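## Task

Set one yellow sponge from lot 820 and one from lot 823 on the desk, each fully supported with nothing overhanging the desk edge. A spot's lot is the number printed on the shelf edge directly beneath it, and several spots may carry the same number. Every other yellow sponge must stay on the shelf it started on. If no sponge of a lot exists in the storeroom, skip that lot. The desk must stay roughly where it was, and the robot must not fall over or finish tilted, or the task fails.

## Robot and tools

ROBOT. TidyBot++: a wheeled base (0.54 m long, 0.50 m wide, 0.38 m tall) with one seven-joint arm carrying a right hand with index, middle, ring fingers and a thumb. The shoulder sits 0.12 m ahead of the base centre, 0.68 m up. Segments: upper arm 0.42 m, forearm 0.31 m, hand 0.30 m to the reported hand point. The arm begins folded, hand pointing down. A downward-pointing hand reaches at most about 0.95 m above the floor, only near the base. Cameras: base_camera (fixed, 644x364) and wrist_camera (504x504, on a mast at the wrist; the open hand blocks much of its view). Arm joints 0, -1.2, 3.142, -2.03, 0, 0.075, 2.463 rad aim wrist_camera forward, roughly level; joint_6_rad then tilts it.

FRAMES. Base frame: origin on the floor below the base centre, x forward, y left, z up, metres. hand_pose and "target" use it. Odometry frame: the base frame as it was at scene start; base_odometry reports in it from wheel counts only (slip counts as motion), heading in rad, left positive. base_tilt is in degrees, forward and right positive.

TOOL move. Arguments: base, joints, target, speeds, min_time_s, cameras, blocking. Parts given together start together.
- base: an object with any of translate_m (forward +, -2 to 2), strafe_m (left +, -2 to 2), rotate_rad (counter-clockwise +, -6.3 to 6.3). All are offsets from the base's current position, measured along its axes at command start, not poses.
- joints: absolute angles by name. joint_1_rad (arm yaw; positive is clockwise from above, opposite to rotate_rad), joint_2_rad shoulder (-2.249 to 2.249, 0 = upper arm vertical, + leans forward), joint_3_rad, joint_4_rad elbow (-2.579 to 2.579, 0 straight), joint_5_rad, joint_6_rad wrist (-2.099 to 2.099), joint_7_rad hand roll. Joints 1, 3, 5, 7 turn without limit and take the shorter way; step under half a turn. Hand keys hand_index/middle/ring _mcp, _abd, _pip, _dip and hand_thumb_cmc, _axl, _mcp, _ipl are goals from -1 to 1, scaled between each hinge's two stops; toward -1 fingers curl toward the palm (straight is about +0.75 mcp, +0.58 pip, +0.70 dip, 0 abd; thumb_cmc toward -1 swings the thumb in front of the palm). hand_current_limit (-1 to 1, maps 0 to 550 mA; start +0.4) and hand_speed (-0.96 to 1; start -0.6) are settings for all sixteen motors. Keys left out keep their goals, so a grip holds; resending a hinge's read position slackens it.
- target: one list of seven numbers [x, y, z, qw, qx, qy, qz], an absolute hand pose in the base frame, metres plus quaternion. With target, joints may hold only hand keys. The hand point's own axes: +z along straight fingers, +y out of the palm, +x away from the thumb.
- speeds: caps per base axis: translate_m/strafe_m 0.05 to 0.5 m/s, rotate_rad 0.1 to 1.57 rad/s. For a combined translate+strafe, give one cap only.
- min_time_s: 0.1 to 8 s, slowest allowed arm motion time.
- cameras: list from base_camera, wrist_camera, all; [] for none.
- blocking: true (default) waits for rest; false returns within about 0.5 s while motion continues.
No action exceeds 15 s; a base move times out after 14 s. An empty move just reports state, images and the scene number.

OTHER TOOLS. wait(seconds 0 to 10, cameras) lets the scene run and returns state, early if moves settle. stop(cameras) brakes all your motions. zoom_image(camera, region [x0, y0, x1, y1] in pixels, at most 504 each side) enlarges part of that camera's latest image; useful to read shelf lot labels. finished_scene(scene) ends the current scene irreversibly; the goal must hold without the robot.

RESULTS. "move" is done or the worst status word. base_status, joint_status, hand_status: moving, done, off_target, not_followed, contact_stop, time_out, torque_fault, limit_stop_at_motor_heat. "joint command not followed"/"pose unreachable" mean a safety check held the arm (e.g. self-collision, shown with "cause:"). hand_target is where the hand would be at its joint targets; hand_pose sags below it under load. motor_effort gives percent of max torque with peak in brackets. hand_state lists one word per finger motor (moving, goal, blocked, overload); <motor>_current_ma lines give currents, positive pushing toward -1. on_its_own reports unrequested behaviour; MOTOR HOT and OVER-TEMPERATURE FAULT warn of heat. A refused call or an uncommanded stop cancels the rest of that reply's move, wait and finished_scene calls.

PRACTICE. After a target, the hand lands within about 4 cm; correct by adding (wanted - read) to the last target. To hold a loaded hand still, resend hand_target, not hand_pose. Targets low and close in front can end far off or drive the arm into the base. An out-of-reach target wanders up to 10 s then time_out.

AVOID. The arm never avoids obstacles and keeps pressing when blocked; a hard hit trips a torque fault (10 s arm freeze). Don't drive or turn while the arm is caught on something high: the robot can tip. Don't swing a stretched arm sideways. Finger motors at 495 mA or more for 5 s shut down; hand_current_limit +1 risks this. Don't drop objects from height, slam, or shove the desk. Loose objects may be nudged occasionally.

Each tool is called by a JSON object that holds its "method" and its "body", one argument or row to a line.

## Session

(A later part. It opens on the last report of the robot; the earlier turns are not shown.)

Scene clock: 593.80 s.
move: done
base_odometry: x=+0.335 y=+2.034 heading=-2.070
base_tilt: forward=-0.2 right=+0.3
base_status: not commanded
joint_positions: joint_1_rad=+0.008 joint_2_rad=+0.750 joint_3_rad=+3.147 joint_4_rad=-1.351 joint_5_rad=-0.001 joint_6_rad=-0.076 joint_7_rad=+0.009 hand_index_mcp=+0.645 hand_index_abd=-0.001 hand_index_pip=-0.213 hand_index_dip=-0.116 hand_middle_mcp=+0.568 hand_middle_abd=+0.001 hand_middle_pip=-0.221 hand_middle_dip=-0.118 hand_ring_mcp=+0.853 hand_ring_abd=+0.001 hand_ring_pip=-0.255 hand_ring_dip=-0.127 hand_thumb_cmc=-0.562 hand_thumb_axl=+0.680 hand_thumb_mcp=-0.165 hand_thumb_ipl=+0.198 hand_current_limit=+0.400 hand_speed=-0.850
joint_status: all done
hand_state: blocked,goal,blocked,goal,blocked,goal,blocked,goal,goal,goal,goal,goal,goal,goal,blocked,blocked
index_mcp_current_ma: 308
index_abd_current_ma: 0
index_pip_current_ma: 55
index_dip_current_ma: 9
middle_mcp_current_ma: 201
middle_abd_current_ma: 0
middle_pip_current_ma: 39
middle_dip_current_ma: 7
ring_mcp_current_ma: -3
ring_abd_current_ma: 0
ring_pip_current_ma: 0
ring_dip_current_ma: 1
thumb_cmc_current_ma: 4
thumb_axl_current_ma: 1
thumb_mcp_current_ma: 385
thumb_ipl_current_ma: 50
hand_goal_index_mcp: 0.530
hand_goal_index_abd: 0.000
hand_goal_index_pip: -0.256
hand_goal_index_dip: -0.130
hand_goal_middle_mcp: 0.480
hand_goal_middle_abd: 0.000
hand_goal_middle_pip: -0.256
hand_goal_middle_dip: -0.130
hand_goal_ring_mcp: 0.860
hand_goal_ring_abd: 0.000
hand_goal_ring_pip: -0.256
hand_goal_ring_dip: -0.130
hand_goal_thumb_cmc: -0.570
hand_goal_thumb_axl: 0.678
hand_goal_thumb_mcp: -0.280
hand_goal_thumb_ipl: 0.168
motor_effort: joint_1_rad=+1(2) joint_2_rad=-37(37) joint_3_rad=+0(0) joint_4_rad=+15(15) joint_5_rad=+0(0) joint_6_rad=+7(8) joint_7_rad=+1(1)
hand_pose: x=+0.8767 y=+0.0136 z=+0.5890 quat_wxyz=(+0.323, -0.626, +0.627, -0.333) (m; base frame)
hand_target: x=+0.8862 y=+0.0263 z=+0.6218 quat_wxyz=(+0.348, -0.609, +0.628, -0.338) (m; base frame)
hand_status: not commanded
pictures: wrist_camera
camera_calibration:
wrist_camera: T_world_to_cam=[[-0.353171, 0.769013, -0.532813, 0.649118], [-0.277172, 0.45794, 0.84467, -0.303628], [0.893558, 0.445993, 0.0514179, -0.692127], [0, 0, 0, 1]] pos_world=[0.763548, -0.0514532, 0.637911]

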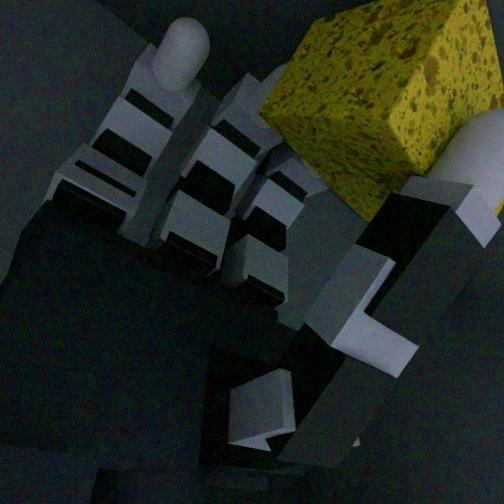

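{"method": "move", "body": {
  "joints": {"joint_2_rad":0.66,"joint_4_rad":-1.236,"joint_6_rad":-0.28},
  "min_time_s": 3,
  "cameras": ["wrist_camera"]
}}

{"method": "move", "body": {
  "joints": {"joint_2_rad":0.25,"joint_4_rad":-1.85,"joint_6_rad":-0.05},
  "min_time_s": 4,
  "cameras": ["wrist_camera"]
}}

Scene clock: 636.17 s.
move: done
base_odometry: x=+0.335 y=+2.034 heading=-2.070
base_tilt: forward=-0.2 right=+0.3
base_status: not commanded
joint_positions: joint_1_rad=+0.008 joint_2_rad=+0.690 joint_3_rad=+3.147 joint_4_rad=-1.267 joint_5_rad=-0.001 joint_6_rad=-0.197 joint_7_rad=+0.009 hand_index_mcp=+0.644 hand_index_abd=-0.001 hand_index_pip=-0.213 hand_index_dip=-0.116 hand_middle_mcp=+0.568 hand_middle_abd=+0.001 hand_middle_pip=-0.221 hand_middle_dip=-0.118 hand_ring_mcp=+0.853 hand_ring_abd=+0.001 hand_ring_pip=-0.255 hand_ring_dip=-0.127 hand_thumb_cmc=-0.562 hand_thumb_axl=+0.680 hand_thumb_mcp=-0.165 hand_thumb_ipl=+0.198 hand_current_limit=+0.400 hand_speed=-0.850
joint_status: all done
hand_state: blocked,goal,blocked,goal,blocked,goal,blocked,goal,goal,goal,goal,goal,goal,goal,blocked,blocked
index_mcp_current_ma: 307
index_abd_current_ma: 0
index_pip_current_ma: 56
index_dip_current_ma: 9
middle_mcp_current_ma: 200
middle_abd_current_ma: 0
middle_pip_current_ma: 39
middle_dip_current_ma: 7
ring_mcp_current_ma: -3
ring_abd_current_ma: 0
ring_pip_current_ma: 0
ring_dip_current_ma: 1
thumb_cmc_current_ma: 4
thumb_axl_current_ma: 1
thumb_mcp_current_ma: 385
thumb_ipl_current_ma: 50
hand_goal_index_mcp: 0.530
hand_goal_index_abd: 0.000
hand_goal_index_pip: -0.256
hand_goal_index_dip: -0.130
hand_goal_middle_mcp: 0.480
hand_goal_middle_abd: 0.000
hand_goal_middle_pip: -0.256
hand_goal_middle_dip: -0.130
hand_goal_ring_mcp: 0.860
hand_goal_ring_abd: 0.000
hand_goal_ring_pip: -0.256
hand_goal_ring_dip: -0.130
hand_goal_thumb_cmc: -0.570
hand_goal_thumb_axl: 0.678
hand_goal_thumb_mcp: -0.280
hand_goal_thumb_ipl: 0.168
motor_effort: joint_1_rad=+0(2) joint_2_rad=-36(37) joint_3_rad=+0(0) joint_4_rad=+15(16) joint_5_rad=+0(0) joint_6_rad=+7(8) joint_7_rad=+0(1)
hand_pose: x=+0.8829 y=+0.0136 z=+0.6504 quat_wxyz=(+0.330, -0.622, +0.623, -0.340) (m; base frame)
hand_target: x=+0.8748 y=+0.0263 z=+0.6729 quat_wxyz=(+0.333, -0.617, +0.636, -0.323) (m; base frame)
hand_status: not commanded
pictures: wrist_camera
camera_calibration:
wrist_camera: T_world_to_cam=[[-0.341421, 0.76902, -0.540408, 0.678572], [-0.295625, 0.457916, 0.838403, -0.333407], [0.892209, 0.446006, 0.0709989, -0.712345], [0, 0, 0, 1]] pos_world=[0.768677, -0.0514532, 0.69681]

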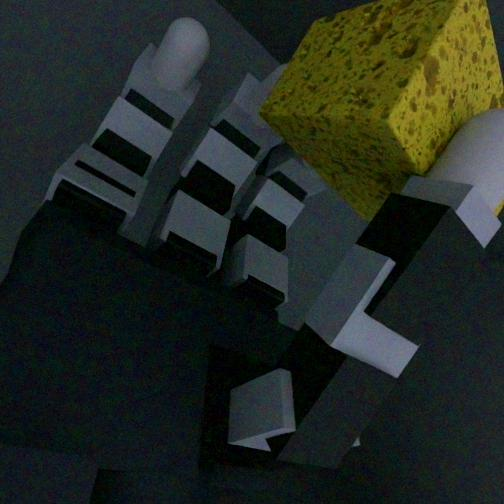

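Scene clock: 640.47 s.
move: done
base_odometry: x=+0.335 y=+2.034 heading=-2.071
base_tilt: forward=-0.2 right=+0.3
base_status: not commanded
joint_positions: joint_1_rad=+0.008 joint_2_rad=+0.273 joint_3_rad=+3.147 joint_4_rad=-1.810 joint_5_rad=-0.001 joint_6_rad=-0.147 joint_7_rad=+0.009 hand_index_mcp=+0.643 hand_index_abd=-0.001 hand_index_pip=-0.212 hand_index_dip=-0.116 hand_middle_mcp=+0.567 hand_middle_abd=+0.001 hand_middle_pip=-0.221 hand_middle_dip=-0.118 hand_ring_mcp=+0.853 hand_ring_abd=+0.001 hand_ring_pip=-0.255 hand_ring_dip=-0.127 hand_thumb_cmc=-0.561 hand_thumb_axl=+0.680 hand_thumb_mcp=-0.165 hand_thumb_ipl=+0.198 hand_current_limit=+0.400 hand_speed=-0.850
joint_status: all done
hand_state: blocked,goal,blocked,goal,blocked,goal,blocked,goal,goal,goal,goal,goal,goal,goal,blocked,blocked
index_mcp_current_ma: 302
index_abd_current_ma: 0
index_pip_current_ma: 57
index_dip_current_ma: 9
middle_mcp_current_ma: 196
middle_abd_current_ma: 0
middle_pip_current_ma: 40
middle_dip_current_ma: 7
ring_mcp_current_ma: -3
ring_abd_current_ma: 0
ring_pip_current_ma: 0
ring_dip_current_ma: 1
thumb_cmc_current_ma: 4
thumb_axl_current_ma: 1
thumb_mcp_current_ma: 385
thumb_ipl_current_ma: 51
hand_goal_index_mcp: 0.530
hand_goal_index_abd: 0.000
hand_goal_index_pip: -0.256
hand_goal_index_dip: -0.130
hand_goal_middle_mcp: 0.480
hand_goal_middle_abd: 0.000
hand_goal_middle_pip: -0.256
hand_goal_middle_dip: -0.130
hand_goal_ring_mcp: 0.860
hand_goal_ring_abd: 0.000
hand_goal_ring_pip: -0.256
hand_goal_ring_dip: -0.130
hand_goal_thumb_cmc: -0.570
hand_goal_thumb_axl: 0.678
hand_goal_thumb_mcp: -0.280
hand_goal_thumb_ipl: 0.168
motor_effort: joint_1_rad=+1(2) joint_2_rad=-23(38) joint_3_rad=+0(0) joint_4_rad=+14(16) joint_5_rad=+0(1) joint_6_rad=+7(9) joint_7_rad=+0(1)
hand_pose: x=+0.6930 y=+0.0155 z=+0.6809 quat_wxyz=(+0.307, -0.633, +0.636, -0.315) (m; base frame)
hand_target: x=+0.7006 y=+0.0264 z=+0.6952 quat_wxyz=(+0.341, -0.612, +0.631, -0.331) (m; base frame)
hand_status: not commanded
pictures: wrist_camera
camera_calibration:
wrist_camera: T_world_to_cam=[[-0.380016, 0.771093, -0.510885, 0.635318], [-0.230945, 0.455732, 0.859635, -0.475169], [0.895685, 0.444661, 0.00489488, -0.503283], [0, 0, 0, 1]] pos_world=[0.582476, -0.0495492, 0.73551]

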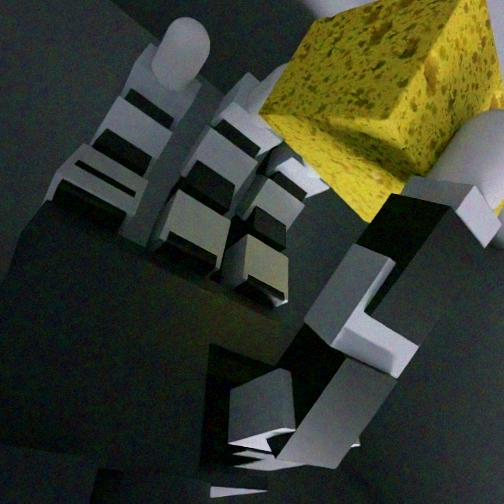

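{"method": "move", "body": {
  "joints": {"joint_2_rad":-0.506,"joint_4_rad":-1.919,"joint_6_rad":-0.75},
  "min_time_s": 3
}}

{"method": "move", "body": {
  "base": {"strafe_m":-0.94,"translate_m":0.03},
  "speeds": {"strafe_m":0.35},
  "cameras": ["all"]
}}

Scene clock: 656.97 s.
move: done
base_odometry: x=+0.335 y=+2.034 heading=-2.071
base_tilt: forward=-0.2 right=+0.3
base_status: not commanded
joint_positions: joint_1_rad=+0.008 joint_2_rad=-0.500 joint_3_rad=+3.147 joint_4_rad=-1.874 joint_5_rad=-0.001 joint_6_rad=-0.665 joint_7_rad=+0.008 hand_index_mcp=+0.643 hand_index_abd=-0.001 hand_index_pip=-0.212 hand_index_dip=-0.116 hand_middle_mcp=+0.567 hand_middle_abd=+0.001 hand_middle_pip=-0.221 hand_middle_dip=-0.118 hand_ring_mcp=+0.840 hand_ring_abd=+0.001 hand_ring_pip=-0.255 hand_ring_dip=-0.127 hand_thumb_cmc=-0.561 hand_thumb_axl=+0.680 hand_thumb_mcp=-0.165 hand_thumb_ipl=+0.198 hand_current_limit=+0.400 hand_speed=-0.850
joint_status: all done
hand_state: blocked,goal,blocked,goal,blocked,goal,blocked,goal,goal,goal,goal,goal,goal,goal,blocked,blocked
index_mcp_current_ma: 302
index_abd_current_ma: 0
index_pip_current_ma: 57
index_dip_current_ma: 9
middle_mcp_current_ma: 196
middle_abd_current_ma: 0
middle_pip_current_ma: 40
middle_dip_current_ma: 7
ring_mcp_current_ma: -17
ring_abd_current_ma: 0
ring_pip_current_ma: 0
ring_dip_current_ma: 1
thumb_cmc_current_ma: 4
thumb_axl_current_ma: 1
thumb_mcp_current_ma: 385
thumb_ipl_current_ma: 51
hand_goal_index_mcp: 0.530
hand_goal_index_abd: 0.000
hand_goal_index_pip: -0.256
hand_goal_index_dip: -0.130
hand_goal_middle_mcp: 0.480
hand_goal_middle_abd: 0.000
hand_goal_middle_pip: -0.256
hand_goal_middle_dip: -0.130
hand_goal_ring_mcp: 0.860
hand_goal_ring_abd: 0.000
hand_goal_ring_pip: -0.256
hand_goal_ring_dip: -0.130
hand_goal_thumb_cmc: -0.570
hand_goal_thumb_axl: 0.678
hand_goal_thumb_mcp: -0.280
hand_goal_thumb_ipl: 0.168
motor_effort: joint_1_rad=+1(2) joint_2_rad=-3(26) joint_3_rad=+1(1) joint_4_rad=+16(18) joint_5_rad=+0(0) joint_6_rad=+8(10) joint_7_rad=+1(1)
hand_pose: x=+0.4565 y=+0.0185 z=+0.9005 quat_wxyz=(+0.367, -0.600, +0.604, -0.373) (m; base frame)
hand_target: x=+0.4286 y=+0.0264 z=+0.8610 quat_wxyz=(+0.337, -0.615, +0.634, -0.327) (m; base frame)
hand_status: not commanded
pictures: none

Scene clock: 660.67 s.
move: done
base_odometry: x=-0.505 y=+2.458 heading=-2.071
base_tilt: forward=-0.2 right=+0.3
base_status: done
joint_positions: joint_1_rad=+0.008 joint_2_rad=-0.500 joint_3_rad=+3.147 joint_4_rad=-1.874 joint_5_rad=-0.001 joint_6_rad=-0.668 joint_7_rad=+0.008 hand_index_mcp=+0.643 hand_index_abd=-0.001 hand_index_pip=-0.212 hand_index_dip=-0.116 hand_middle_mcp=+0.567 hand_middle_abd=+0.001 hand_middle_pip=-0.221 hand_middle_dip=-0.118 hand_ring_mcp=+0.840 hand_ring_abd=+0.001 hand_ring_pip=-0.255 hand_ring_dip=-0.127 hand_thumb_cmc=-0.561 hand_thumb_axl=+0.680 hand_thumb_mcp=-0.165 hand_thumb_ipl=+0.198 hand_current_limit=+0.400 hand_speed=-0.850
joint_status: not commanded
hand_state: blocked,goal,blocked,goal,blocked,goal,blocked,goal,goal,goal,goal,goal,goal,goal,blocked,blocked
index_mcp_current_ma: 302
index_abd_current_ma: 0
index_pip_current_ma: 57
index_dip_current_ma: 9
middle_mcp_current_ma: 196
middle_abd_current_ma: 0
middle_pip_current_ma: 40
middle_dip_current_ma: 7
ring_mcp_current_ma: -17
ring_abd_current_ma: 0
ring_pip_current_ma: 0
ring_dip_current_ma: 1
thumb_cmc_current_ma: 4
thumb_axl_current_ma: 1
thumb_mcp_current_ma: 385
thumb_ipl_current_ma: 51
hand_goal_index_mcp: 0.530
hand_goal_index_abd: 0.000
hand_goal_index_pip: -0.256
hand_goal_index_dip: -0.130
hand_goal_middle_mcp: 0.480
hand_goal_middle_abd: 0.000
hand_goal_middle_pip: -0.256
hand_goal_middle_dip: -0.130
hand_goal_ring_mcp: 0.860
hand_goal_ring_abd: 0.000
hand_goal_ring_pip: -0.256
hand_goal_ring_dip: -0.130
hand_goal_thumb_cmc: -0.570
hand_goal_thumb_axl: 0.678
hand_goal_thumb_mcp: -0.280
hand_goal_thumb_ipl: 0.168
motor_effort: joint_1_rad=+1(2) joint_2_rad=-3(3) joint_3_rad=+1(2) joint_4_rad=+16(17) joint_5_rad=+0(1) joint_6_rad=+8(8) joint_7_rad=+0(1)
hand_pose: x=+0.4559 y=+0.0188 z=+0.8998 quat_wxyz=(+0.367, -0.601, +0.605, -0.372) (m; base frame)
hand_target: x=+0.4286 y=+0.0264 z=+0.8610 quat_wxyz=(+0.337, -0.615, +0.634, -0.327) (m; base frame)
hand_status: not commanded
pictures: base_camera, wrist_camera
camera_calibration:
wrist_camera: T_world_to_cam=[[-0.278643, 0.77193, -0.571386, 0.662887], [-0.388294, 0.453604, 0.802166, -0.59621], [0.878399, 0.445384, 0.173343, -0.43718], [0, 0, 0, 1]] pos_world=[0.337223, -0.0465464, 0.932805]

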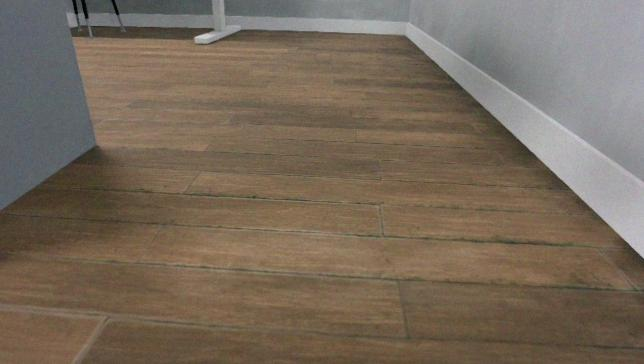

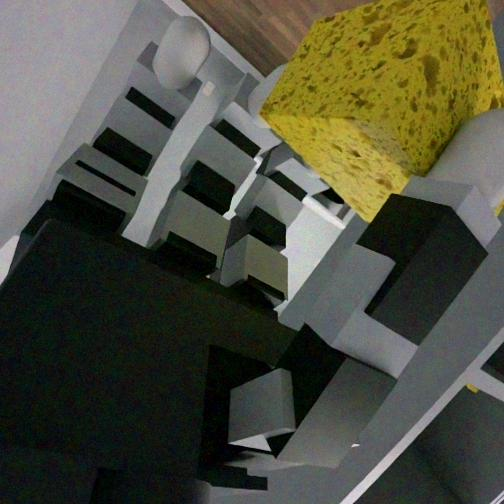

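{"method": "move", "body": {
  "base": {"translate_m":1.57}
}}

{"method": "move", "body": {
  "base": {"translate_m":0.35,"strafe_m":1.1},
  "cameras": ["all"]
}}

Scene clock: 678.93 s.
move: done
base_odometry: x=-1.258 y=+1.080 heading=-2.071
base_tilt: forward=-0.2 right=+0.3
base_status: done
joint_positions: joint_1_rad=+0.008 joint_2_rad=-0.503 joint_3_rad=+3.147 joint_4_rad=-1.876 joint_5_rad=-0.001 joint_6_rad=-0.670 joint_7_rad=+0.008 hand_index_mcp=+0.643 hand_index_abd=-0.001 hand_index_pip=-0.212 hand_index_dip=-0.116 hand_middle_mcp=+0.566 hand_middle_abd=+0.001 hand_middle_pip=-0.221 hand_middle_dip=-0.118 hand_ring_mcp=+0.841 hand_ring_abd=+0.001 hand_ring_pip=-0.255 hand_ring_dip=-0.127 hand_thumb_cmc=-0.561 hand_thumb_axl=+0.680 hand_thumb_mcp=-0.165 hand_thumb_ipl=+0.199 hand_current_limit=+0.400 hand_speed=-0.850
joint_status: not commanded
hand_state: blocked,goal,blocked,goal,blocked,goal,blocked,goal,goal,goal,goal,goal,goal,goal,blocked,blocked
index_mcp_current_ma: 300
index_abd_current_ma: 0
index_pip_current_ma: 57
index_dip_current_ma: 9
middle_mcp_current_ma: 194
middle_abd_current_ma: 0
middle_pip_current_ma: 40
middle_dip_current_ma: 7
ring_mcp_current_ma: -16
ring_abd_current_ma: 0
ring_pip_current_ma: 0
ring_dip_current_ma: 1
thumb_cmc_current_ma: 5
thumb_axl_current_ma: 1
thumb_mcp_current_ma: 385
thumb_ipl_current_ma: 52
hand_goal_index_mcp: 0.530
hand_goal_index_abd: 0.000
hand_goal_index_pip: -0.256
hand_goal_index_dip: -0.130
hand_goal_middle_mcp: 0.480
hand_goal_middle_abd: 0.000
hand_goal_middle_pip: -0.256
hand_goal_middle_dip: -0.130
hand_goal_ring_mcp: 0.860
hand_goal_ring_abd: 0.000
hand_goal_ring_pip: -0.256
hand_goal_ring_dip: -0.130
hand_goal_thumb_cmc: -0.570
hand_goal_thumb_axl: 0.678
hand_goal_thumb_mcp: -0.280
hand_goal_thumb_ipl: 0.168
motor_effort: joint_1_rad=+0(2) joint_2_rad=-3(5) joint_3_rad=+1(1) joint_4_rad=+17(17) joint_5_rad=+0(0) joint_6_rad=+8(8) joint_7_rad=+1(1)
hand_pose: x=+0.4544 y=+0.0188 z=+0.8995 quat_wxyz=(+0.366, -0.601, +0.605, -0.372) (m; base frame)
hand_target: x=+0.4286 y=+0.0264 z=+0.8610 quat_wxyz=(+0.337, -0.615, +0.634, -0.327) (m; base frame)
hand_status: not commanded
pictures: none

Scene clock: 682.00 s.
move: done
base_odometry: x=-0.460 y=+0.245 heading=-2.071
base_tilt: forward=-0.2 right=+0.3
base_status: done
joint_positions: joint_1_rad=+0.008 joint_2_rad=-0.504 joint_3_rad=+3.146 joint_4_rad=-1.876 joint_5_rad=-0.001 joint_6_rad=-0.671 joint_7_rad=+0.008 hand_index_mcp=+0.643 hand_index_abd=-0.002 hand_index_pip=-0.212 hand_index_dip=-0.116 hand_middle_mcp=+0.566 hand_middle_abd=+0.001 hand_middle_pip=-0.221 hand_middle_dip=-0.118 hand_ring_mcp=+0.841 hand_ring_abd=+0.001 hand_ring_pip=-0.255 hand_ring_dip=-0.127 hand_thumb_cmc=-0.561 hand_thumb_axl=+0.680 hand_thumb_mcp=-0.165 hand_thumb_ipl=+0.199 hand_current_limit=+0.400 hand_speed=-0.850
joint_status: not commanded
hand_state: blocked,goal,blocked,goal,blocked,goal,blocked,goal,goal,goal,goal,goal,goal,goal,blocked,blocked
index_mcp_current_ma: 300
index_abd_current_ma: 0
index_pip_current_ma: 58
index_dip_current_ma: 9
middle_mcp_current_ma: 194
middle_abd_current_ma: 0
middle_pip_current_ma: 40
middle_dip_current_ma: 7
ring_mcp_current_ma: -16
ring_abd_current_ma: 0
ring_pip_current_ma: 0
ring_dip_current_ma: 1
thumb_cmc_current_ma: 5
thumb_axl_current_ma: 1
thumb_mcp_current_ma: 385
thumb_ipl_current_ma: 52
hand_goal_index_mcp: 0.530
hand_goal_index_abd: 0.000
hand_goal_index_pip: -0.256
hand_goal_index_dip: -0.130
hand_goal_middle_mcp: 0.480
hand_goal_middle_abd: 0.000
hand_goal_middle_pip: -0.256
hand_goal_middle_dip: -0.130
hand_goal_ring_mcp: 0.860
hand_goal_ring_abd: 0.000
hand_goal_ring_pip: -0.256
hand_goal_ring_dip: -0.130
hand_goal_thumb_cmc: -0.570
hand_goal_thumb_axl: 0.678
hand_goal_thumb_mcp: -0.280
hand_goal_thumb_ipl: 0.168
motor_effort: joint_1_rad=+0(2) joint_2_rad=-2(4) joint_3_rad=+1(3) joint_4_rad=+17(17) joint_5_rad=+0(1) joint_6_rad=+8(8) joint_7_rad=+0(1)
hand_pose: x=+0.4541 y=+0.0192 z=+0.8995 quat_wxyz=(+0.366, -0.602, +0.605, -0.372) (m; base frame)
hand_target: x=+0.4286 y=+0.0264 z=+0.8610 quat_wxyz=(+0.337, -0.615, +0.634, -0.327) (m; base frame)
hand_status: not commanded
pictures: base_camera, wrist_camera
camera_calibration:
wrist_camera: T_world_to_cam=[[-0.279931, 0.771477, -0.571368, 0.662378], [-0.387713, 0.453618, 0.80244, -0.597254], [0.878247, 0.446155, 0.17213, -0.434463], [0, 0, 0, 1]] pos_world=[0.335423, -0.0462468, 0.932506]

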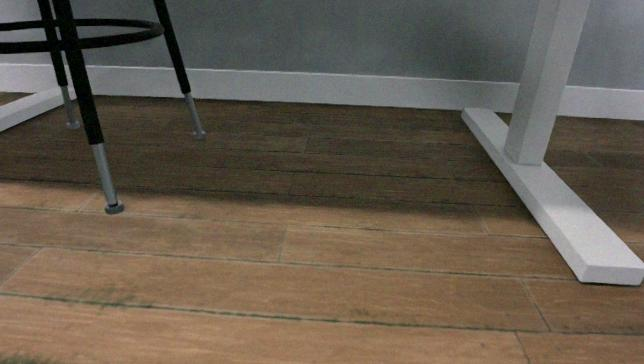

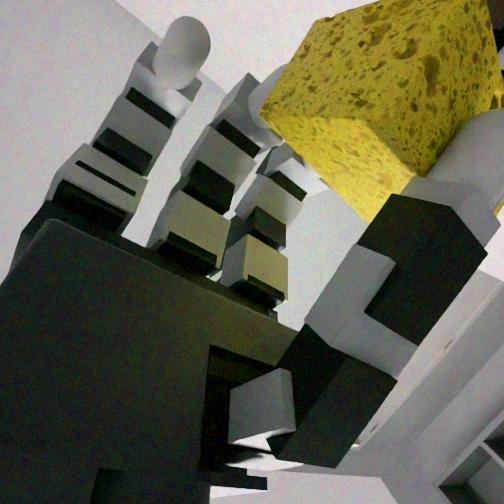

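{"method": "move", "body": {
  "base": {"translate_m":0.18}
}}

{"method": "move", "body": {
  "joints": {"joint_2_rad":-0.05,"joint_4_rad":-1.77,"joint_6_rad":-0.38},
  "min_time_s": 3,
  "cameras": ["wrist_camera"]
}}

Scene clock: 716.57 s.
move: done
base_odometry: x=-0.546 y=+0.087 heading=-2.071
base_tilt: forward=-0.2 right=+0.3
base_status: done
joint_positions: joint_1_rad=+0.008 joint_2_rad=-0.499 joint_3_rad=+3.146 joint_4_rad=-1.877 joint_5_rad=-0.001 joint_6_rad=-0.672 joint_7_rad=+0.008 hand_index_mcp=+0.643 hand_index_abd=-0.002 hand_index_pip=-0.212 hand_index_dip=-0.116 hand_middle_mcp=+0.566 hand_middle_abd=+0.001 hand_middle_pip=-0.221 hand_middle_dip=-0.118 hand_ring_mcp=+0.842 hand_ring_abd=+0.001 hand_ring_pip=-0.255 hand_ring_dip=-0.127 hand_thumb_cmc=-0.561 hand_thumb_axl=+0.680 hand_thumb_mcp=-0.165 hand_thumb_ipl=+0.199 hand_current_limit=+0.400 hand_speed=-0.850
joint_status: not commanded
hand_state: blocked,goal,blocked,goal,blocked,goal,blocked,goal,goal,goal,goal,goal,goal,goal,blocked,blocked
index_mcp_current_ma: 299
index_abd_current_ma: 0
index_pip_current_ma: 58
index_dip_current_ma: 9
middle_mcp_current_ma: 193
middle_abd_current_ma: 0
middle_pip_current_ma: 40
middle_dip_current_ma: 7
ring_mcp_current_ma: -15
ring_abd_current_ma: 0
ring_pip_current_ma: 0
ring_dip_current_ma: 1
thumb_cmc_current_ma: 5
thumb_axl_current_ma: 1
thumb_mcp_current_ma: 385
thumb_ipl_current_ma: 52
hand_goal_index_mcp: 0.530
hand_goal_index_abd: 0.000
hand_goal_index_pip: -0.256
hand_goal_index_dip: -0.130
hand_goal_middle_mcp: 0.480
hand_goal_middle_abd: 0.000
hand_goal_middle_pip: -0.256
hand_goal_middle_dip: -0.130
hand_goal_ring_mcp: 0.860
hand_goal_ring_abd: 0.000
hand_goal_ring_pip: -0.256
hand_goal_ring_dip: -0.130
hand_goal_thumb_cmc: -0.570
hand_goal_thumb_axl: 0.678
hand_goal_thumb_mcp: -0.280
hand_goal_thumb_ipl: 0.168
motor_effort: joint_1_rad=+1(1) joint_2_rad=-3(6) joint_3_rad=+1(1) joint_4_rad=+17(17) joint_5_rad=+0(0) joint_6_rad=+8(9) joint_7_rad=+0(1)
hand_pose: x=+0.4547 y=+0.0192 z=+0.8973 quat_wxyz=(+0.364, -0.603, +0.606, -0.370) (m; base frame)
hand_target: x=+0.4286 y=+0.0264 z=+0.8610 quat_wxyz=(+0.337, -0.615, +0.634, -0.327) (m; base frame)
hand_status: not commanded
pictures: none

Scene clock: 719.90 s.
move: done
base_odometry: x=-0.546 y=+0.087 heading=-2.071
base_tilt: forward=-0.2 right=+0.3
base_status: not commanded
joint_positions: joint_1_rad=+0.008 joint_2_rad=-0.064 joint_3_rad=+3.146 joint_4_rad=-1.801 joint_5_rad=-0.001 joint_6_rad=-0.477 joint_7_rad=+0.008 hand_index_mcp=+0.643 hand_index_abd=-0.002 hand_index_pip=-0.212 hand_index_dip=-0.116 hand_middle_mcp=+0.566 hand_middle_abd=+0.001 hand_middle_pip=-0.221 hand_middle_dip=-0.118 hand_ring_mcp=+0.842 hand_ring_abd=+0.001 hand_ring_pip=-0.255 hand_ring_dip=-0.127 hand_thumb_cmc=-0.561 hand_thumb_axl=+0.680 hand_thumb_mcp=-0.165 hand_thumb_ipl=+0.199 hand_current_limit=+0.400 hand_speed=-0.850
joint_status: all done
hand_state: blocked,goal,blocked,goal,blocked,goal,blocked,goal,goal,goal,goal,goal,goal,goal,blocked,blocked
index_mcp_current_ma: 299
index_abd_current_ma: 0
index_pip_current_ma: 58
index_dip_current_ma: 9
middle_mcp_current_ma: 193
middle_abd_current_ma: 0
middle_pip_current_ma: 40
middle_dip_current_ma: 7
ring_mcp_current_ma: -15
ring_abd_current_ma: 0
ring_pip_current_ma: 0
ring_dip_current_ma: 1
thumb_cmc_current_ma: 5
thumb_axl_current_ma: 1
thumb_mcp_current_ma: 385
thumb_ipl_current_ma: 52
hand_goal_index_mcp: 0.530
hand_goal_index_abd: 0.000
hand_goal_index_pip: -0.256
hand_goal_index_dip: -0.130
hand_goal_middle_mcp: 0.480
hand_goal_middle_abd: 0.000
hand_goal_middle_pip: -0.256
hand_goal_middle_dip: -0.130
hand_goal_ring_mcp: 0.860
hand_goal_ring_abd: 0.000
hand_goal_ring_pip: -0.256
hand_goal_ring_dip: -0.130
hand_goal_thumb_cmc: -0.570
hand_goal_thumb_axl: 0.678
hand_goal_thumb_mcp: -0.280
hand_goal_thumb_ipl: 0.168
motor_effort: joint_1_rad=+0(2) joint_2_rad=-15(16) joint_3_rad=+1(1) joint_4_rad=+16(17) joint_5_rad=+0(0) joint_6_rad=+7(9) joint_7_rad=+1(1)
hand_pose: x=+0.5926 y=+0.0176 z=+0.8006 quat_wxyz=(+0.313, -0.631, +0.634, -0.319) (m; base frame)
hand_target: x=+0.6265 y=+0.0264 z=+0.8304 quat_wxyz=(+0.357, -0.604, +0.623, -0.347) (m; base frame)
hand_status: not commanded
pictures: wrist_camera
camera_calibration:
wrist_camera: T_world_to_cam=[[-0.372774, 0.771854, -0.515055, 0.655741], [-0.245088, 0.453452, 0.856921, -0.591733], [0.89497, 0.445671, 0.0201373, -0.426699], [0, 0, 0, 1]] pos_world=[0.481299, -0.0476463, 0.853403]

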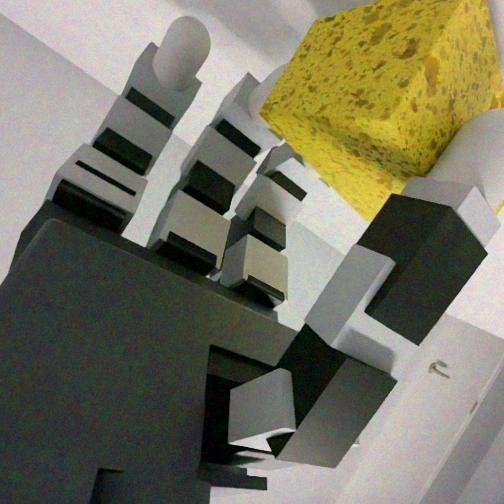

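{"method": "move", "body": {
  "joints": {"joint_2_rad":-0.035,"joint_4_rad":-1.87,"joint_6_rad":-0.315},
  "min_time_s": 2,
  "cameras": ["wrist_camera"]
}}

Scene clock: 729.83 s.
move: done
base_odometry: x=-0.546 y=+0.087 heading=-2.071
base_tilt: forward=-0.2 right=+0.3
base_status: not commanded
joint_positions: joint_1_rad=+0.008 joint_2_rad=-0.055 joint_3_rad=+3.146 joint_4_rad=-1.827 joint_5_rad=-0.001 joint_6_rad=-0.413 joint_7_rad=+0.008 hand_index_mcp=+0.643 hand_index_abd=-0.002 hand_index_pip=-0.212 hand_index_dip=-0.116 hand_middle_mcp=+0.566 hand_middle_abd=+0.001 hand_middle_pip=-0.221 hand_middle_dip=-0.118 hand_ring_mcp=+0.842 hand_ring_abd=+0.001 hand_ring_pip=-0.255 hand_ring_dip=-0.127 hand_thumb_cmc=-0.561 hand_thumb_axl=+0.680 hand_thumb_mcp=-0.165 hand_thumb_ipl=+0.199 hand_current_limit=+0.400 hand_speed=-0.850
joint_status: all done
hand_state: blocked,goal,blocked,goal,blocked,goal,blocked,goal,goal,goal,goal,goal,goal,goal,blocked,blocked
index_mcp_current_ma: 299
index_abd_current_ma: 0
index_pip_current_ma: 58
index_dip_current_ma: 9
middle_mcp_current_ma: 193
middle_abd_current_ma: 0
middle_pip_current_ma: 40
middle_dip_current_ma: 7
ring_mcp_current_ma: -15
ring_abd_current_ma: 0
ring_pip_current_ma: 0
ring_dip_current_ma: 1
thumb_cmc_current_ma: 5
thumb_axl_current_ma: 1
thumb_mcp_current_ma: 385
thumb_ipl_current_ma: 52
hand_goal_index_mcp: 0.530
hand_goal_index_abd: 0.000
hand_goal_index_pip: -0.256
hand_goal_index_dip: -0.130
hand_goal_middle_mcp: 0.480
hand_goal_middle_abd: 0.000
hand_goal_middle_pip: -0.256
hand_goal_middle_dip: -0.130
hand_goal_ring_mcp: 0.860
hand_goal_ring_abd: 0.000
hand_goal_ring_pip: -0.256
hand_goal_ring_dip: -0.130
hand_goal_thumb_cmc: -0.570
hand_goal_thumb_axl: 0.678
hand_goal_thumb_mcp: -0.280
hand_goal_thumb_ipl: 0.168
motor_effort: joint_1_rad=+0(1) joint_2_rad=-15(16) joint_3_rad=+0(1) joint_4_rad=+15(17) joint_5_rad=+0(1) joint_6_rad=+7(8) joint_7_rad=+1(1)
hand_pose: x=+0.6017 y=+0.0175 z=+0.7957 quat_wxyz=(+0.322, -0.626, +0.629, -0.329) (m; base frame)
hand_target: x=+0.6139 y=+0.0264 z=+0.7847 quat_wxyz=(+0.341, -0.612, +0.631, -0.331) (m; base frame)
hand_status: not commanded
pictures: wrist_camera
camera_calibration:
wrist_camera: T_world_to_cam=[[-0.357526, 0.771637, -0.526072, 0.656305], [-0.270074, 0.453808, 0.849187, -0.564129], [0.894, 0.445685, 0.0461506, -0.454752], [0, 0, 0, 1]] pos_world=[0.488837, -0.0477469, 0.845302]

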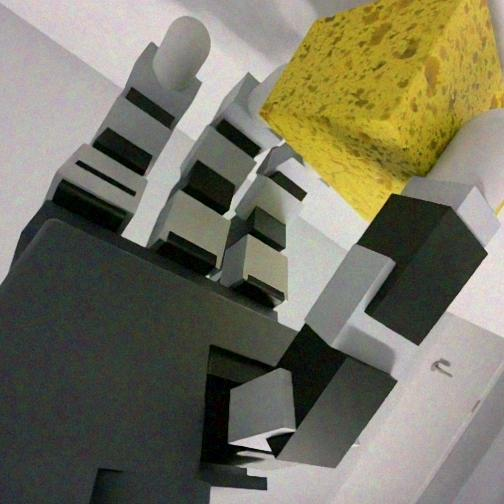

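{"method": "move", "body": {
  "joints": {"joint_2_rad":-0.03,"joint_4_rad":-1.91,"joint_6_rad":-0.27},
  "min_time_s": 2
}}

{"method": "move", "body": {
  "joints": {"joint_2_rad":-0.025,"joint_4_rad":-1.935,"joint_6_rad":-0.245},
  "min_time_s": 2,
  "cameras": ["wrist_camera"]
}}

Scene clock: 738.00 s.
move: done
base_odometry: x=-0.546 y=+0.087 heading=-2.071
base_tilt: forward=-0.2 right=+0.3
base_status: not commanded
joint_positions: joint_1_rad=+0.008 joint_2_rad=-0.050 joint_3_rad=+3.146 joint_4_rad=-1.866 joint_5_rad=-0.001 joint_6_rad=-0.368 joint_7_rad=+0.008 hand_index_mcp=+0.643 hand_index_abd=-0.002 hand_index_pip=-0.212 hand_index_dip=-0.116 hand_middle_mcp=+0.566 hand_middle_abd=+0.001 hand_middle_pip=-0.221 hand_middle_dip=-0.118 hand_ring_mcp=+0.842 hand_ring_abd=+0.001 hand_ring_pip=-0.255 hand_ring_dip=-0.127 hand_thumb_cmc=-0.561 hand_thumb_axl=+0.680 hand_thumb_mcp=-0.165 hand_thumb_ipl=+0.199 hand_current_limit=+0.400 hand_speed=-0.850
joint_status: all done
hand_state: blocked,goal,blocked,goal,blocked,goal,blocked,goal,goal,goal,goal,goal,goal,goal,blocked,blocked
index_mcp_current_ma: 299
index_abd_current_ma: 0
index_pip_current_ma: 58
index_dip_current_ma: 9
middle_mcp_current_ma: 193
middle_abd_current_ma: 0
middle_pip_current_ma: 40
middle_dip_current_ma: 7
ring_mcp_current_ma: -15
ring_abd_current_ma: 0
ring_pip_current_ma: 0
ring_dip_current_ma: 1
thumb_cmc_current_ma: 5
thumb_axl_current_ma: 1
thumb_mcp_current_ma: 385
thumb_ipl_current_ma: 52
hand_goal_index_mcp: 0.530
hand_goal_index_abd: 0.000
hand_goal_index_pip: -0.256
hand_goal_index_dip: -0.130
hand_goal_middle_mcp: 0.480
hand_goal_middle_abd: 0.000
hand_goal_middle_pip: -0.256
hand_goal_middle_dip: -0.130
hand_goal_ring_mcp: 0.860
hand_goal_ring_abd: 0.000
hand_goal_ring_pip: -0.256
hand_goal_ring_dip: -0.130
hand_goal_thumb_cmc: -0.570
hand_goal_thumb_axl: 0.678
hand_goal_thumb_mcp: -0.280
hand_goal_thumb_ipl: 0.168
motor_effort: joint_1_rad=+1(2) joint_2_rad=-16(16) joint_3_rad=+1(1) joint_4_rad=+16(17) joint_5_rad=+0(0) joint_6_rad=+7(8) joint_7_rad=+0(1)
hand_pose: x=+0.6009 y=+0.0175 z=+0.7831 quat_wxyz=(+0.323, -0.626, +0.629, -0.329) (m; base frame)
hand_target: x=+0.6120 y=+0.0264 z=+0.7712 quat_wxyz=(+0.341, -0.612, +0.631, -0.331) (m; base frame)
hand_status: not commanded
pictures: none

Scene clock: 740.27 s.
move: done
base_odometry: x=-0.546 y=+0.087 heading=-2.071
base_tilt: forward=-0.2 right=+0.3
base_status: not commanded
joint_positions: joint_1_rad=+0.008 joint_2_rad=-0.046 joint_3_rad=+3.146 joint_4_rad=-1.891 joint_5_rad=-0.001 joint_6_rad=-0.343 joint_7_rad=+0.008 hand_index_mcp=+0.643 hand_index_abd=-0.002 hand_index_pip=-0.212 hand_index_dip=-0.116 hand_middle_mcp=+0.566 hand_middle_abd=+0.001 hand_middle_pip=-0.221 hand_middle_dip=-0.118 hand_ring_mcp=+0.842 hand_ring_abd=+0.001 hand_ring_pip=-0.255 hand_ring_dip=-0.127 hand_thumb_cmc=-0.561 hand_thumb_axl=+0.680 hand_thumb_mcp=-0.165 hand_thumb_ipl=+0.199 hand_current_limit=+0.400 hand_speed=-0.850
joint_status: all done
hand_state: blocked,goal,blocked,goal,blocked,goal,blocked,goal,goal,goal,goal,goal,goal,goal,blocked,blocked
index_mcp_current_ma: 299
index_abd_current_ma: 0
index_pip_current_ma: 58
index_dip_current_ma: 9
middle_mcp_current_ma: 193
middle_abd_current_ma: 0
middle_pip_current_ma: 40
middle_dip_current_ma: 7
ring_mcp_current_ma: -15
ring_abd_current_ma: 0
ring_pip_current_ma: 0
ring_dip_current_ma: 1
thumb_cmc_current_ma: 5
thumb_axl_current_ma: 1
thumb_mcp_current_ma: 385
thumb_ipl_current_ma: 52
hand_goal_index_mcp: 0.530
hand_goal_index_abd: 0.000
hand_goal_index_pip: -0.256
hand_goal_index_dip: -0.130
hand_goal_middle_mcp: 0.480
hand_goal_middle_abd: 0.000
hand_goal_middle_pip: -0.256
hand_goal_middle_dip: -0.130
hand_goal_ring_mcp: 0.860
hand_goal_ring_abd: 0.000
hand_goal_ring_pip: -0.256
hand_goal_ring_dip: -0.130
hand_goal_thumb_cmc: -0.570
hand_goal_thumb_axl: 0.678
hand_goal_thumb_mcp: -0.280
hand_goal_thumb_ipl: 0.168
motor_effort: joint_1_rad=+1(2) joint_2_rad=-15(17) joint_3_rad=+1(1) joint_4_rad=+17(17) joint_5_rad=+0(0) joint_6_rad=+7(8) joint_7_rad=+1(1)
hand_pose: x=+0.5994 y=+0.0175 z=+0.7732 quat_wxyz=(+0.322, -0.627, +0.630, -0.328) (m; base frame)
hand_target: x=+0.6099 y=+0.0264 z=+0.7613 quat_wxyz=(+0.340, -0.613, +0.632, -0.330) (m; base frame)
hand_status: not commanded
pictures: wrist_camera
camera_calibration:
wrist_camera: T_world_to_cam=[[-0.358832, 0.771663, -0.525143, 0.643694], [-0.26774, 0.453876, 0.849889, -0.547471], [0.894178, 0.445569, 0.0437397, -0.44995], [0, 0, 0, 1]] pos_world=[0.486734, -0.0477469, 0.823002]

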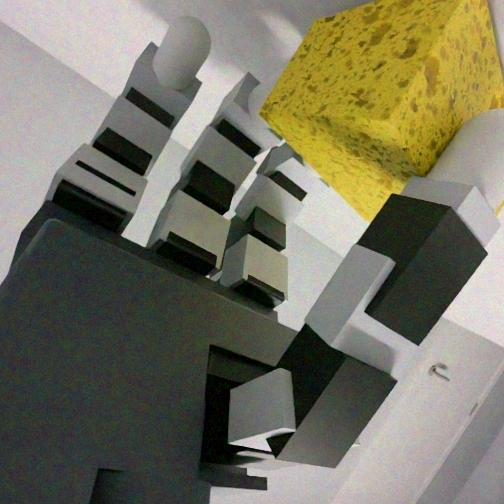

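{"method": "move", "body": {
  "joints": {"joint_2_rad":-0.022,"joint_4_rad":-1.95,"joint_6_rad":-0.23},
  "min_time_s": 1.5
}}

{"method": "move", "body": {
  "joints": {"joint_2_rad":-0.019,"joint_4_rad":-1.965,"joint_6_rad":-0.215},
  "min_time_s": 1.5,
  "cameras": ["wrist_camera"]
}}

Scene clock: 751.50 s.
move: done
base_odometry: x=-0.546 y=+0.087 heading=-2.071
base_tilt: forward=-0.2 right=+0.3
base_status: not commanded
joint_positions: joint_1_rad=+0.008 joint_2_rad=-0.043 joint_3_rad=+3.146 joint_4_rad=-1.906 joint_5_rad=-0.001 joint_6_rad=-0.327 joint_7_rad=+0.008 hand_index_mcp=+0.643 hand_index_abd=-0.002 hand_index_pip=-0.212 hand_index_dip=-0.116 hand_middle_mcp=+0.566 hand_middle_abd=+0.001 hand_middle_pip=-0.221 hand_middle_dip=-0.118 hand_ring_mcp=+0.842 hand_ring_abd=+0.001 hand_ring_pip=-0.255 hand_ring_dip=-0.127 hand_thumb_cmc=-0.561 hand_thumb_axl=+0.680 hand_thumb_mcp=-0.165 hand_thumb_ipl=+0.199 hand_current_limit=+0.400 hand_speed=-0.850
joint_status: all done
hand_state: blocked,goal,blocked,goal,blocked,goal,blocked,goal,goal,goal,goal,goal,goal,goal,blocked,blocked
index_mcp_current_ma: 299
index_abd_current_ma: 0
index_pip_current_ma: 58
index_dip_current_ma: 9
middle_mcp_current_ma: 193
middle_abd_current_ma: 0
middle_pip_current_ma: 40
middle_dip_current_ma: 7
ring_mcp_current_ma: -15
ring_abd_current_ma: 0
ring_pip_current_ma: 0
ring_dip_current_ma: 1
thumb_cmc_current_ma: 5
thumb_axl_current_ma: 1
thumb_mcp_current_ma: 385
thumb_ipl_current_ma: 52
hand_goal_index_mcp: 0.530
hand_goal_index_abd: 0.000
hand_goal_index_pip: -0.256
hand_goal_index_dip: -0.130
hand_goal_middle_mcp: 0.480
hand_goal_middle_abd: 0.000
hand_goal_middle_pip: -0.256
hand_goal_middle_dip: -0.130
hand_goal_ring_mcp: 0.860
hand_goal_ring_abd: 0.000
hand_goal_ring_pip: -0.256
hand_goal_ring_dip: -0.130
hand_goal_thumb_cmc: -0.570
hand_goal_thumb_axl: 0.678
hand_goal_thumb_mcp: -0.280
hand_goal_thumb_ipl: 0.168
motor_effort: joint_1_rad=+1(2) joint_2_rad=-16(16) joint_3_rad=+0(1) joint_4_rad=+16(17) joint_5_rad=+0(0) joint_6_rad=+7(8) joint_7_rad=+1(1)
hand_pose: x=+0.5983 y=+0.0176 z=+0.7672 quat_wxyz=(+0.321, -0.627, +0.630, -0.327) (m; base frame)
hand_target: x=+0.6085 y=+0.0264 z=+0.7554 quat_wxyz=(+0.339, -0.614, +0.633, -0.329) (m; base frame)
hand_status: not commanded
pictures: none

Scene clock: 753.27 s.
move: done
base_odometry: x=-0.546 y=+0.087 heading=-2.071
base_tilt: forward=-0.2 right=+0.3
base_status: not commanded
joint_positions: joint_1_rad=+0.008 joint_2_rad=-0.040 joint_3_rad=+3.146 joint_4_rad=-1.920 joint_5_rad=-0.001 joint_6_rad=-0.312 joint_7_rad=+0.008 hand_index_mcp=+0.643 hand_index_abd=-0.002 hand_index_pip=-0.212 hand_index_dip=-0.116 hand_middle_mcp=+0.566 hand_middle_abd=+0.001 hand_middle_pip=-0.220 hand_middle_dip=-0.117 hand_ring_mcp=+0.842 hand_ring_abd=+0.001 hand_ring_pip=-0.255 hand_ring_dip=-0.127 hand_thumb_cmc=-0.561 hand_thumb_axl=+0.680 hand_thumb_mcp=-0.165 hand_thumb_ipl=+0.199 hand_current_limit=+0.400 hand_speed=-0.850
joint_status: all done
hand_state: blocked,goal,blocked,goal,blocked,goal,blocked,goal,goal,goal,goal,goal,goal,goal,blocked,blocked
index_mcp_current_ma: 299
index_abd_current_ma: 0
index_pip_current_ma: 58
index_dip_current_ma: 9
middle_mcp_current_ma: 193
middle_abd_current_ma: 0
middle_pip_current_ma: 41
middle_dip_current_ma: 7
ring_mcp_current_ma: -15
ring_abd_current_ma: 0
ring_pip_current_ma: 0
ring_dip_current_ma: 1
thumb_cmc_current_ma: 5
thumb_axl_current_ma: 1
thumb_mcp_current_ma: 385
thumb_ipl_current_ma: 52
hand_goal_index_mcp: 0.530
hand_goal_index_abd: 0.000
hand_goal_index_pip: -0.256
hand_goal_index_dip: -0.130
hand_goal_middle_mcp: 0.480
hand_goal_middle_abd: 0.000
hand_goal_middle_pip: -0.256
hand_goal_middle_dip: -0.130
hand_goal_ring_mcp: 0.860
hand_goal_ring_abd: 0.000
hand_goal_ring_pip: -0.256
hand_goal_ring_dip: -0.130
hand_goal_thumb_cmc: -0.570
hand_goal_thumb_axl: 0.678
hand_goal_thumb_mcp: -0.280
hand_goal_thumb_ipl: 0.168
motor_effort: joint_1_rad=+1(2) joint_2_rad=-16(16) joint_3_rad=+0(1) joint_4_rad=+16(17) joint_5_rad=+0(0) joint_6_rad=+7(8) joint_7_rad=+1(1)
hand_pose: x=+0.5975 y=+0.0176 z=+0.7619 quat_wxyz=(+0.320, -0.627, +0.630, -0.326) (m; base frame)
hand_target: x=+0.6071 y=+0.0264 z=+0.7495 quat_wxyz=(+0.338, -0.614, +0.633, -0.328) (m; base frame)
hand_status: not commanded
pictures: wrist_camera
camera_calibration:
wrist_camera: T_world_to_cam=[[-0.361046, 0.771679, -0.523601, 0.637233], [-0.264201, 0.453826, 0.851023, -0.541389], [0.89434, 0.445594, 0.0400259, -0.445014], [0, 0, 0, 1]] pos_world=[0.485028, -0.0477469, 0.812202]

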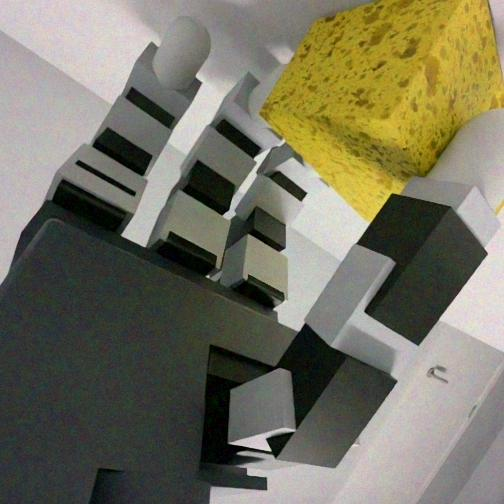

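{"method": "move", "body": {
  "joints": {"joint_2_rad":-0.016,"joint_4_rad":-1.98,"joint_6_rad":-0.20},
  "min_time_s": 1.5
}}

{"method": "move", "body": {
  "joints": {"joint_2_rad":-0.013,"joint_4_rad":-1.995,"joint_6_rad":-0.185},
  "min_time_s": 1.5,
  "cameras": ["wrist_camera"]
}}

Scene clock: 763.17 s.
move: done
base_odometry: x=-0.546 y=+0.087 heading=-2.071
base_tilt: forward=-0.2 right=+0.3
base_status: not commanded
joint_positions: joint_1_rad=+0.008 joint_2_rad=-0.040 joint_3_rad=+3.146 joint_4_rad=-1.930 joint_5_rad=-0.001 joint_6_rad=-0.292 joint_7_rad=+0.008 hand_index_mcp=+0.642 hand_index_abd=-0.002 hand_index_pip=-0.212 hand_index_dip=-0.116 hand_middle_mcp=+0.564 hand_middle_abd=+0.001 hand_middle_pip=-0.220 hand_middle_dip=-0.117 hand_ring_mcp=+0.842 hand_ring_abd=+0.001 hand_ring_pip=-0.255 hand_ring_dip=-0.127 hand_thumb_cmc=-0.561 hand_thumb_axl=+0.680 hand_thumb_mcp=-0.165 hand_thumb_ipl=+0.201 hand_current_limit=+0.400 hand_speed=-0.850
joint_status: all done
hand_state: blocked,goal,blocked,goal,blocked,goal,blocked,goal,goal,goal,goal,goal,goal,goal,blocked,blocked
index_mcp_current_ma: 295
index_abd_current_ma: 0
index_pip_current_ma: 58
index_dip_current_ma: 9
middle_mcp_current_ma: 186
middle_abd_current_ma: 0
middle_pip_current_ma: 41
middle_dip_current_ma: 8
ring_mcp_current_ma: -15
ring_abd_current_ma: 0
ring_pip_current_ma: 0
ring_dip_current_ma: 1
thumb_cmc_current_ma: 5
thumb_axl_current_ma: 1
thumb_mcp_current_ma: 385
thumb_ipl_current_ma: 57
hand_goal_index_mcp: 0.530
hand_goal_index_abd: 0.000
hand_goal_index_pip: -0.256
hand_goal_index_dip: -0.130
hand_goal_middle_mcp: 0.480
hand_goal_middle_abd: 0.000
hand_goal_middle_pip: -0.256
hand_goal_middle_dip: -0.130
hand_goal_ring_mcp: 0.860
hand_goal_ring_abd: 0.000
hand_goal_ring_pip: -0.256
hand_goal_ring_dip: -0.130
hand_goal_thumb_cmc: -0.570
hand_goal_thumb_axl: 0.678
hand_goal_thumb_mcp: -0.280
hand_goal_thumb_ipl: 0.168
motor_effort: joint_1_rad=+2(2) joint_2_rad=-14(16) joint_3_rad=+0(1) joint_4_rad=+15(17) joint_5_rad=+0(0) joint_6_rad=+7(8) joint_7_rad=+1(1)
hand_pose: x=+0.5991 y=+0.0175 z=+0.7610 quat_wxyz=(+0.323, -0.626, +0.629, -0.330) (m; base frame)
hand_target: x=+0.6055 y=+0.0264 z=+0.7437 quat_wxyz=(+0.337, -0.615, +0.634, -0.327) (m; base frame)
hand_status: not commanded
pictures: none

Scene clock: 764.97 s.
move: done
base_odometry: x=-0.546 y=+0.087 heading=-2.071
base_tilt: forward=-0.2 right=+0.3
base_status: not commanded
joint_positions: joint_1_rad=+0.008 joint_2_rad=-0.040 joint_3_rad=+3.146 joint_4_rad=-1.939 joint_5_rad=-0.001 joint_6_rad=-0.271 joint_7_rad=+0.008 hand_index_mcp=+0.639 hand_index_abd=-0.002 hand_index_pip=-0.212 hand_index_dip=-0.118 hand_middle_mcp=+0.561 hand_middle_abd=+0.001 hand_middle_pip=-0.220 hand_middle_dip=-0.117 hand_ring_mcp=+0.842 hand_ring_abd=+0.001 hand_ring_pip=-0.255 hand_ring_dip=-0.127 hand_thumb_cmc=-0.561 hand_thumb_axl=+0.680 hand_thumb_mcp=-0.165 hand_thumb_ipl=+0.204 hand_current_limit=+0.400 hand_speed=-0.850
joint_status: all done
hand_state: blocked,goal,blocked,goal,blocked,goal,blocked,goal,goal,goal,goal,goal,goal,goal,blocked,blocked
index_mcp_current_ma: 284
index_abd_current_ma: 0
index_pip_current_ma: 58
index_dip_current_ma: 7
middle_mcp_current_ma: 174
middle_abd_current_ma: 0
middle_pip_current_ma: 41
middle_dip_current_ma: 8
ring_mcp_current_ma: -15
ring_abd_current_ma: 0
ring_pip_current_ma: 0
ring_dip_current_ma: 1
thumb_cmc_current_ma: 5
thumb_axl_current_ma: 1
thumb_mcp_current_ma: 385
thumb_ipl_current_ma: 67
hand_goal_index_mcp: 0.530
hand_goal_index_abd: 0.000
hand_goal_index_pip: -0.256
hand_goal_index_dip: -0.130
hand_goal_middle_mcp: 0.480
hand_goal_middle_abd: 0.000
hand_goal_middle_pip: -0.256
hand_goal_middle_dip: -0.130
hand_goal_ring_mcp: 0.860
hand_goal_ring_abd: 0.000
hand_goal_ring_pip: -0.256
hand_goal_ring_dip: -0.130
hand_goal_thumb_cmc: -0.570
hand_goal_thumb_axl: 0.678
hand_goal_thumb_mcp: -0.280
hand_goal_thumb_ipl: 0.168
motor_effort: joint_1_rad=+1(2) joint_2_rad=-13(14) joint_3_rad=+1(1) joint_4_rad=+13(15) joint_5_rad=+0(1) joint_6_rad=+6(7) joint_7_rad=+1(1)
hand_pose: x=+0.6008 y=+0.0175 z=+0.7604 quat_wxyz=(+0.327, -0.624, +0.627, -0.333) (m; base frame)
hand_target: x=+0.6038 y=+0.0264 z=+0.7379 quat_wxyz=(+0.336, -0.615, +0.634, -0.326) (m; base frame)
hand_status: not commanded
pictures: wrist_camera
camera_calibration:
wrist_camera: T_world_to_cam=[[-0.349783, 0.771531, -0.531405, 0.636843], [-0.282221, 0.454106, 0.845068, -0.523845], [0.89331, 0.445564, 0.0589033, -0.461697], [0, 0, 0, 1]] pos_world=[0.487356, -0.0477473, 0.808302]

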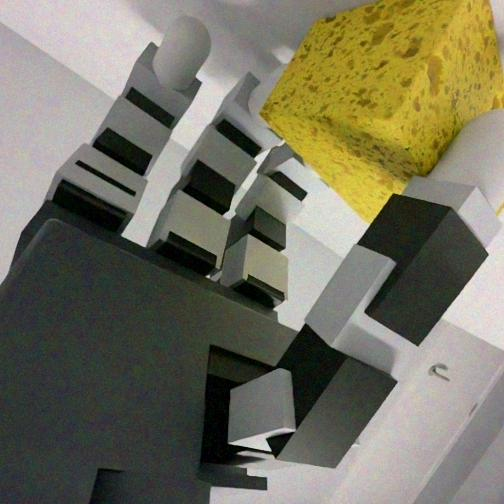

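{"method": "move", "body": {
  "joints": {"joint_2_rad":-0.018,"joint_4_rad":-1.972,"joint_6_rad":-0.208,"hand_thumb_mcp":-0.165,"hand_index_mcp":0.64,"hand_middle_mcp":0.57},
  "min_time_s": 1.5
}}

{"method": "move", "body": {
  "joints": {"hand_thumb_mcp":-0.02,"hand_index_mcp":0.86,"hand_middle_mcp":0.86},
  "cameras": ["wrist_camera"]
}}

Scene clock: 775.47 s.
move: off_target
base_odometry: x=-0.546 y=+0.087 heading=-2.071
base_tilt: forward=-0.2 right=+0.3
base_status: not commanded
joint_positions: joint_1_rad=+0.008 joint_2_rad=-0.038 joint_3_rad=+3.146 joint_4_rad=-1.940 joint_5_rad=-0.001 joint_6_rad=-0.271 joint_7_rad=+0.008 hand_index_mcp=+0.656 hand_index_abd=-0.002 hand_index_pip=-0.228 hand_index_dip=-0.125 hand_middle_mcp=+0.579 hand_middle_abd=+0.001 hand_middle_pip=-0.235 hand_middle_dip=-0.125 hand_ring_mcp=+0.842 hand_ring_abd=+0.001 hand_ring_pip=-0.255 hand_ring_dip=-0.127 hand_thumb_cmc=-0.561 hand_thumb_axl=+0.680 hand_thumb_mcp=-0.140 hand_thumb_ipl=+0.188 hand_current_limit=+0.400 hand_speed=-0.850
joint_status: hand_thumb_mcp off_target (ended at -0.140, target -0.165); the others done
hand_state: goal,goal,blocked,goal,goal,goal,blocked,goal,goal,goal,goal,goal,goal,goal,blocked,blocked
index_mcp_current_ma: 13
index_abd_current_ma: 0
index_pip_current_ma: 28
index_dip_current_ma: 2
middle_mcp_current_ma: 4
middle_abd_current_ma: 0
middle_pip_current_ma: 18
middle_dip_current_ma: 2
ring_mcp_current_ma: -15
ring_abd_current_ma: 0
ring_pip_current_ma: 0
ring_dip_current_ma: 1
thumb_cmc_current_ma: 4
thumb_axl_current_ma: 1
thumb_mcp_current_ma: 32
thumb_ipl_current_ma: 26
hand_goal_index_mcp: 0.640
hand_goal_index_abd: 0.000
hand_goal_index_pip: -0.256
hand_goal_index_dip: -0.130
hand_goal_middle_mcp: 0.570
hand_goal_middle_abd: 0.000
hand_goal_middle_pip: -0.256
hand_goal_middle_dip: -0.130
hand_goal_ring_mcp: 0.860
hand_goal_ring_abd: 0.000
hand_goal_ring_pip: -0.256
hand_goal_ring_dip: -0.130
hand_goal_thumb_cmc: -0.570
hand_goal_thumb_axl: 0.678
hand_goal_thumb_mcp: -0.164
hand_goal_thumb_ipl: 0.168
motor_effort: joint_1_rad=+2(2) joint_2_rad=-14(15) joint_3_rad=+0(1) joint_4_rad=+14(14) joint_5_rad=+0(1) joint_6_rad=+6(7) joint_7_rad=+1(1)
hand_pose: x=+0.6008 y=+0.0175 z=+0.7594 quat_wxyz=(+0.326, -0.624, +0.627, -0.333) (m; base frame)
hand_target: x=+0.6063 y=+0.0264 z=+0.7470 quat_wxyz=(+0.338, -0.614, +0.633, -0.328) (m; base frame)
hand_status: not commanded
pictures: none

Scene clock: 776.50 s.
move: done
base_odometry: x=-0.546 y=+0.087 heading=-2.071
base_tilt: forward=-0.2 right=+0.3
base_status: not commanded
joint_positions: joint_1_rad=+0.008 joint_2_rad=-0.035 joint_3_rad=+3.146 joint_4_rad=-1.940 joint_5_rad=-0.001 joint_6_rad=-0.271 joint_7_rad=+0.008 hand_index_mcp=+0.841 hand_index_abd=-0.002 hand_index_pip=-0.253 hand_index_dip=-0.127 hand_middle_mcp=+0.841 hand_middle_abd=+0.001 hand_middle_pip=-0.253 hand_middle_dip=-0.127 hand_ring_mcp=+0.842 hand_ring_abd=+0.001 hand_ring_pip=-0.255 hand_ring_dip=-0.127 hand_thumb_cmc=-0.568 hand_thumb_axl=+0.680 hand_thumb_mcp=-0.024 hand_thumb_ipl=+0.170 hand_current_limit=+0.400 hand_speed=-0.850
joint_status: all done
hand_state: goal,goal,goal,goal,goal,goal,goal,goal,goal,goal,goal,goal,goal,goal,goal,goal
index_mcp_current_ma: -16
index_abd_current_ma: 0
index_pip_current_ma: 1
index_dip_current_ma: 1
middle_mcp_current_ma: -16
middle_abd_current_ma: 0
middle_pip_current_ma: 1
middle_dip_current_ma: 1
ring_mcp_current_ma: -15
ring_abd_current_ma: 0
ring_pip_current_ma: 0
ring_dip_current_ma: 1
thumb_cmc_current_ma: 0
thumb_axl_current_ma: 1
thumb_mcp_current_ma: -2
thumb_ipl_current_ma: 0
hand_goal_index_mcp: 0.860
hand_goal_index_abd: 0.000
hand_goal_index_pip: -0.256
hand_goal_index_dip: -0.130
hand_goal_middle_mcp: 0.860
hand_goal_middle_abd: 0.000
hand_goal_middle_pip: -0.256
hand_goal_middle_dip: -0.130
hand_goal_ring_mcp: 0.860
hand_goal_ring_abd: 0.000
hand_goal_ring_pip: -0.256
hand_goal_ring_dip: -0.130
hand_goal_thumb_cmc: -0.570
hand_goal_thumb_axl: 0.678
hand_goal_thumb_mcp: -0.020
hand_goal_thumb_ipl: 0.168
motor_effort: joint_1_rad=+1(1) joint_2_rad=-16(16) joint_3_rad=+1(1) joint_4_rad=+15(16) joint_5_rad=+0(0) joint_6_rad=+7(7) joint_7_rad=+1(1)
hand_pose: x=+0.6011 y=+0.0175 z=+0.7577 quat_wxyz=(+0.325, -0.625, +0.628, -0.331) (m; base frame)
hand_target: x=+0.6063 y=+0.0264 z=+0.7470 quat_wxyz=(+0.338, -0.614, +0.633, -0.328) (m; base frame)
hand_status: not commanded
pictures: wrist_camera
camera_calibration:
wrist_camera: T_world_to_cam=[[-0.352512, 0.77167, -0.529396, 0.635617], [-0.277721, 0.453958, 0.846636, -0.525398], [0.893648, 0.445474, 0.0542839, -0.458459], [0, 0, 0, 1]] pos_world=[0.487849, -0.047747, 0.806201]

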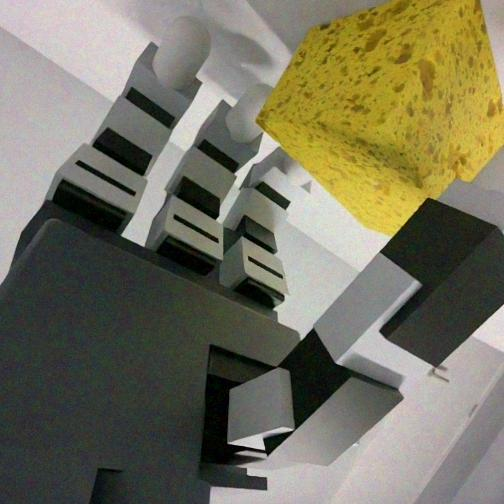

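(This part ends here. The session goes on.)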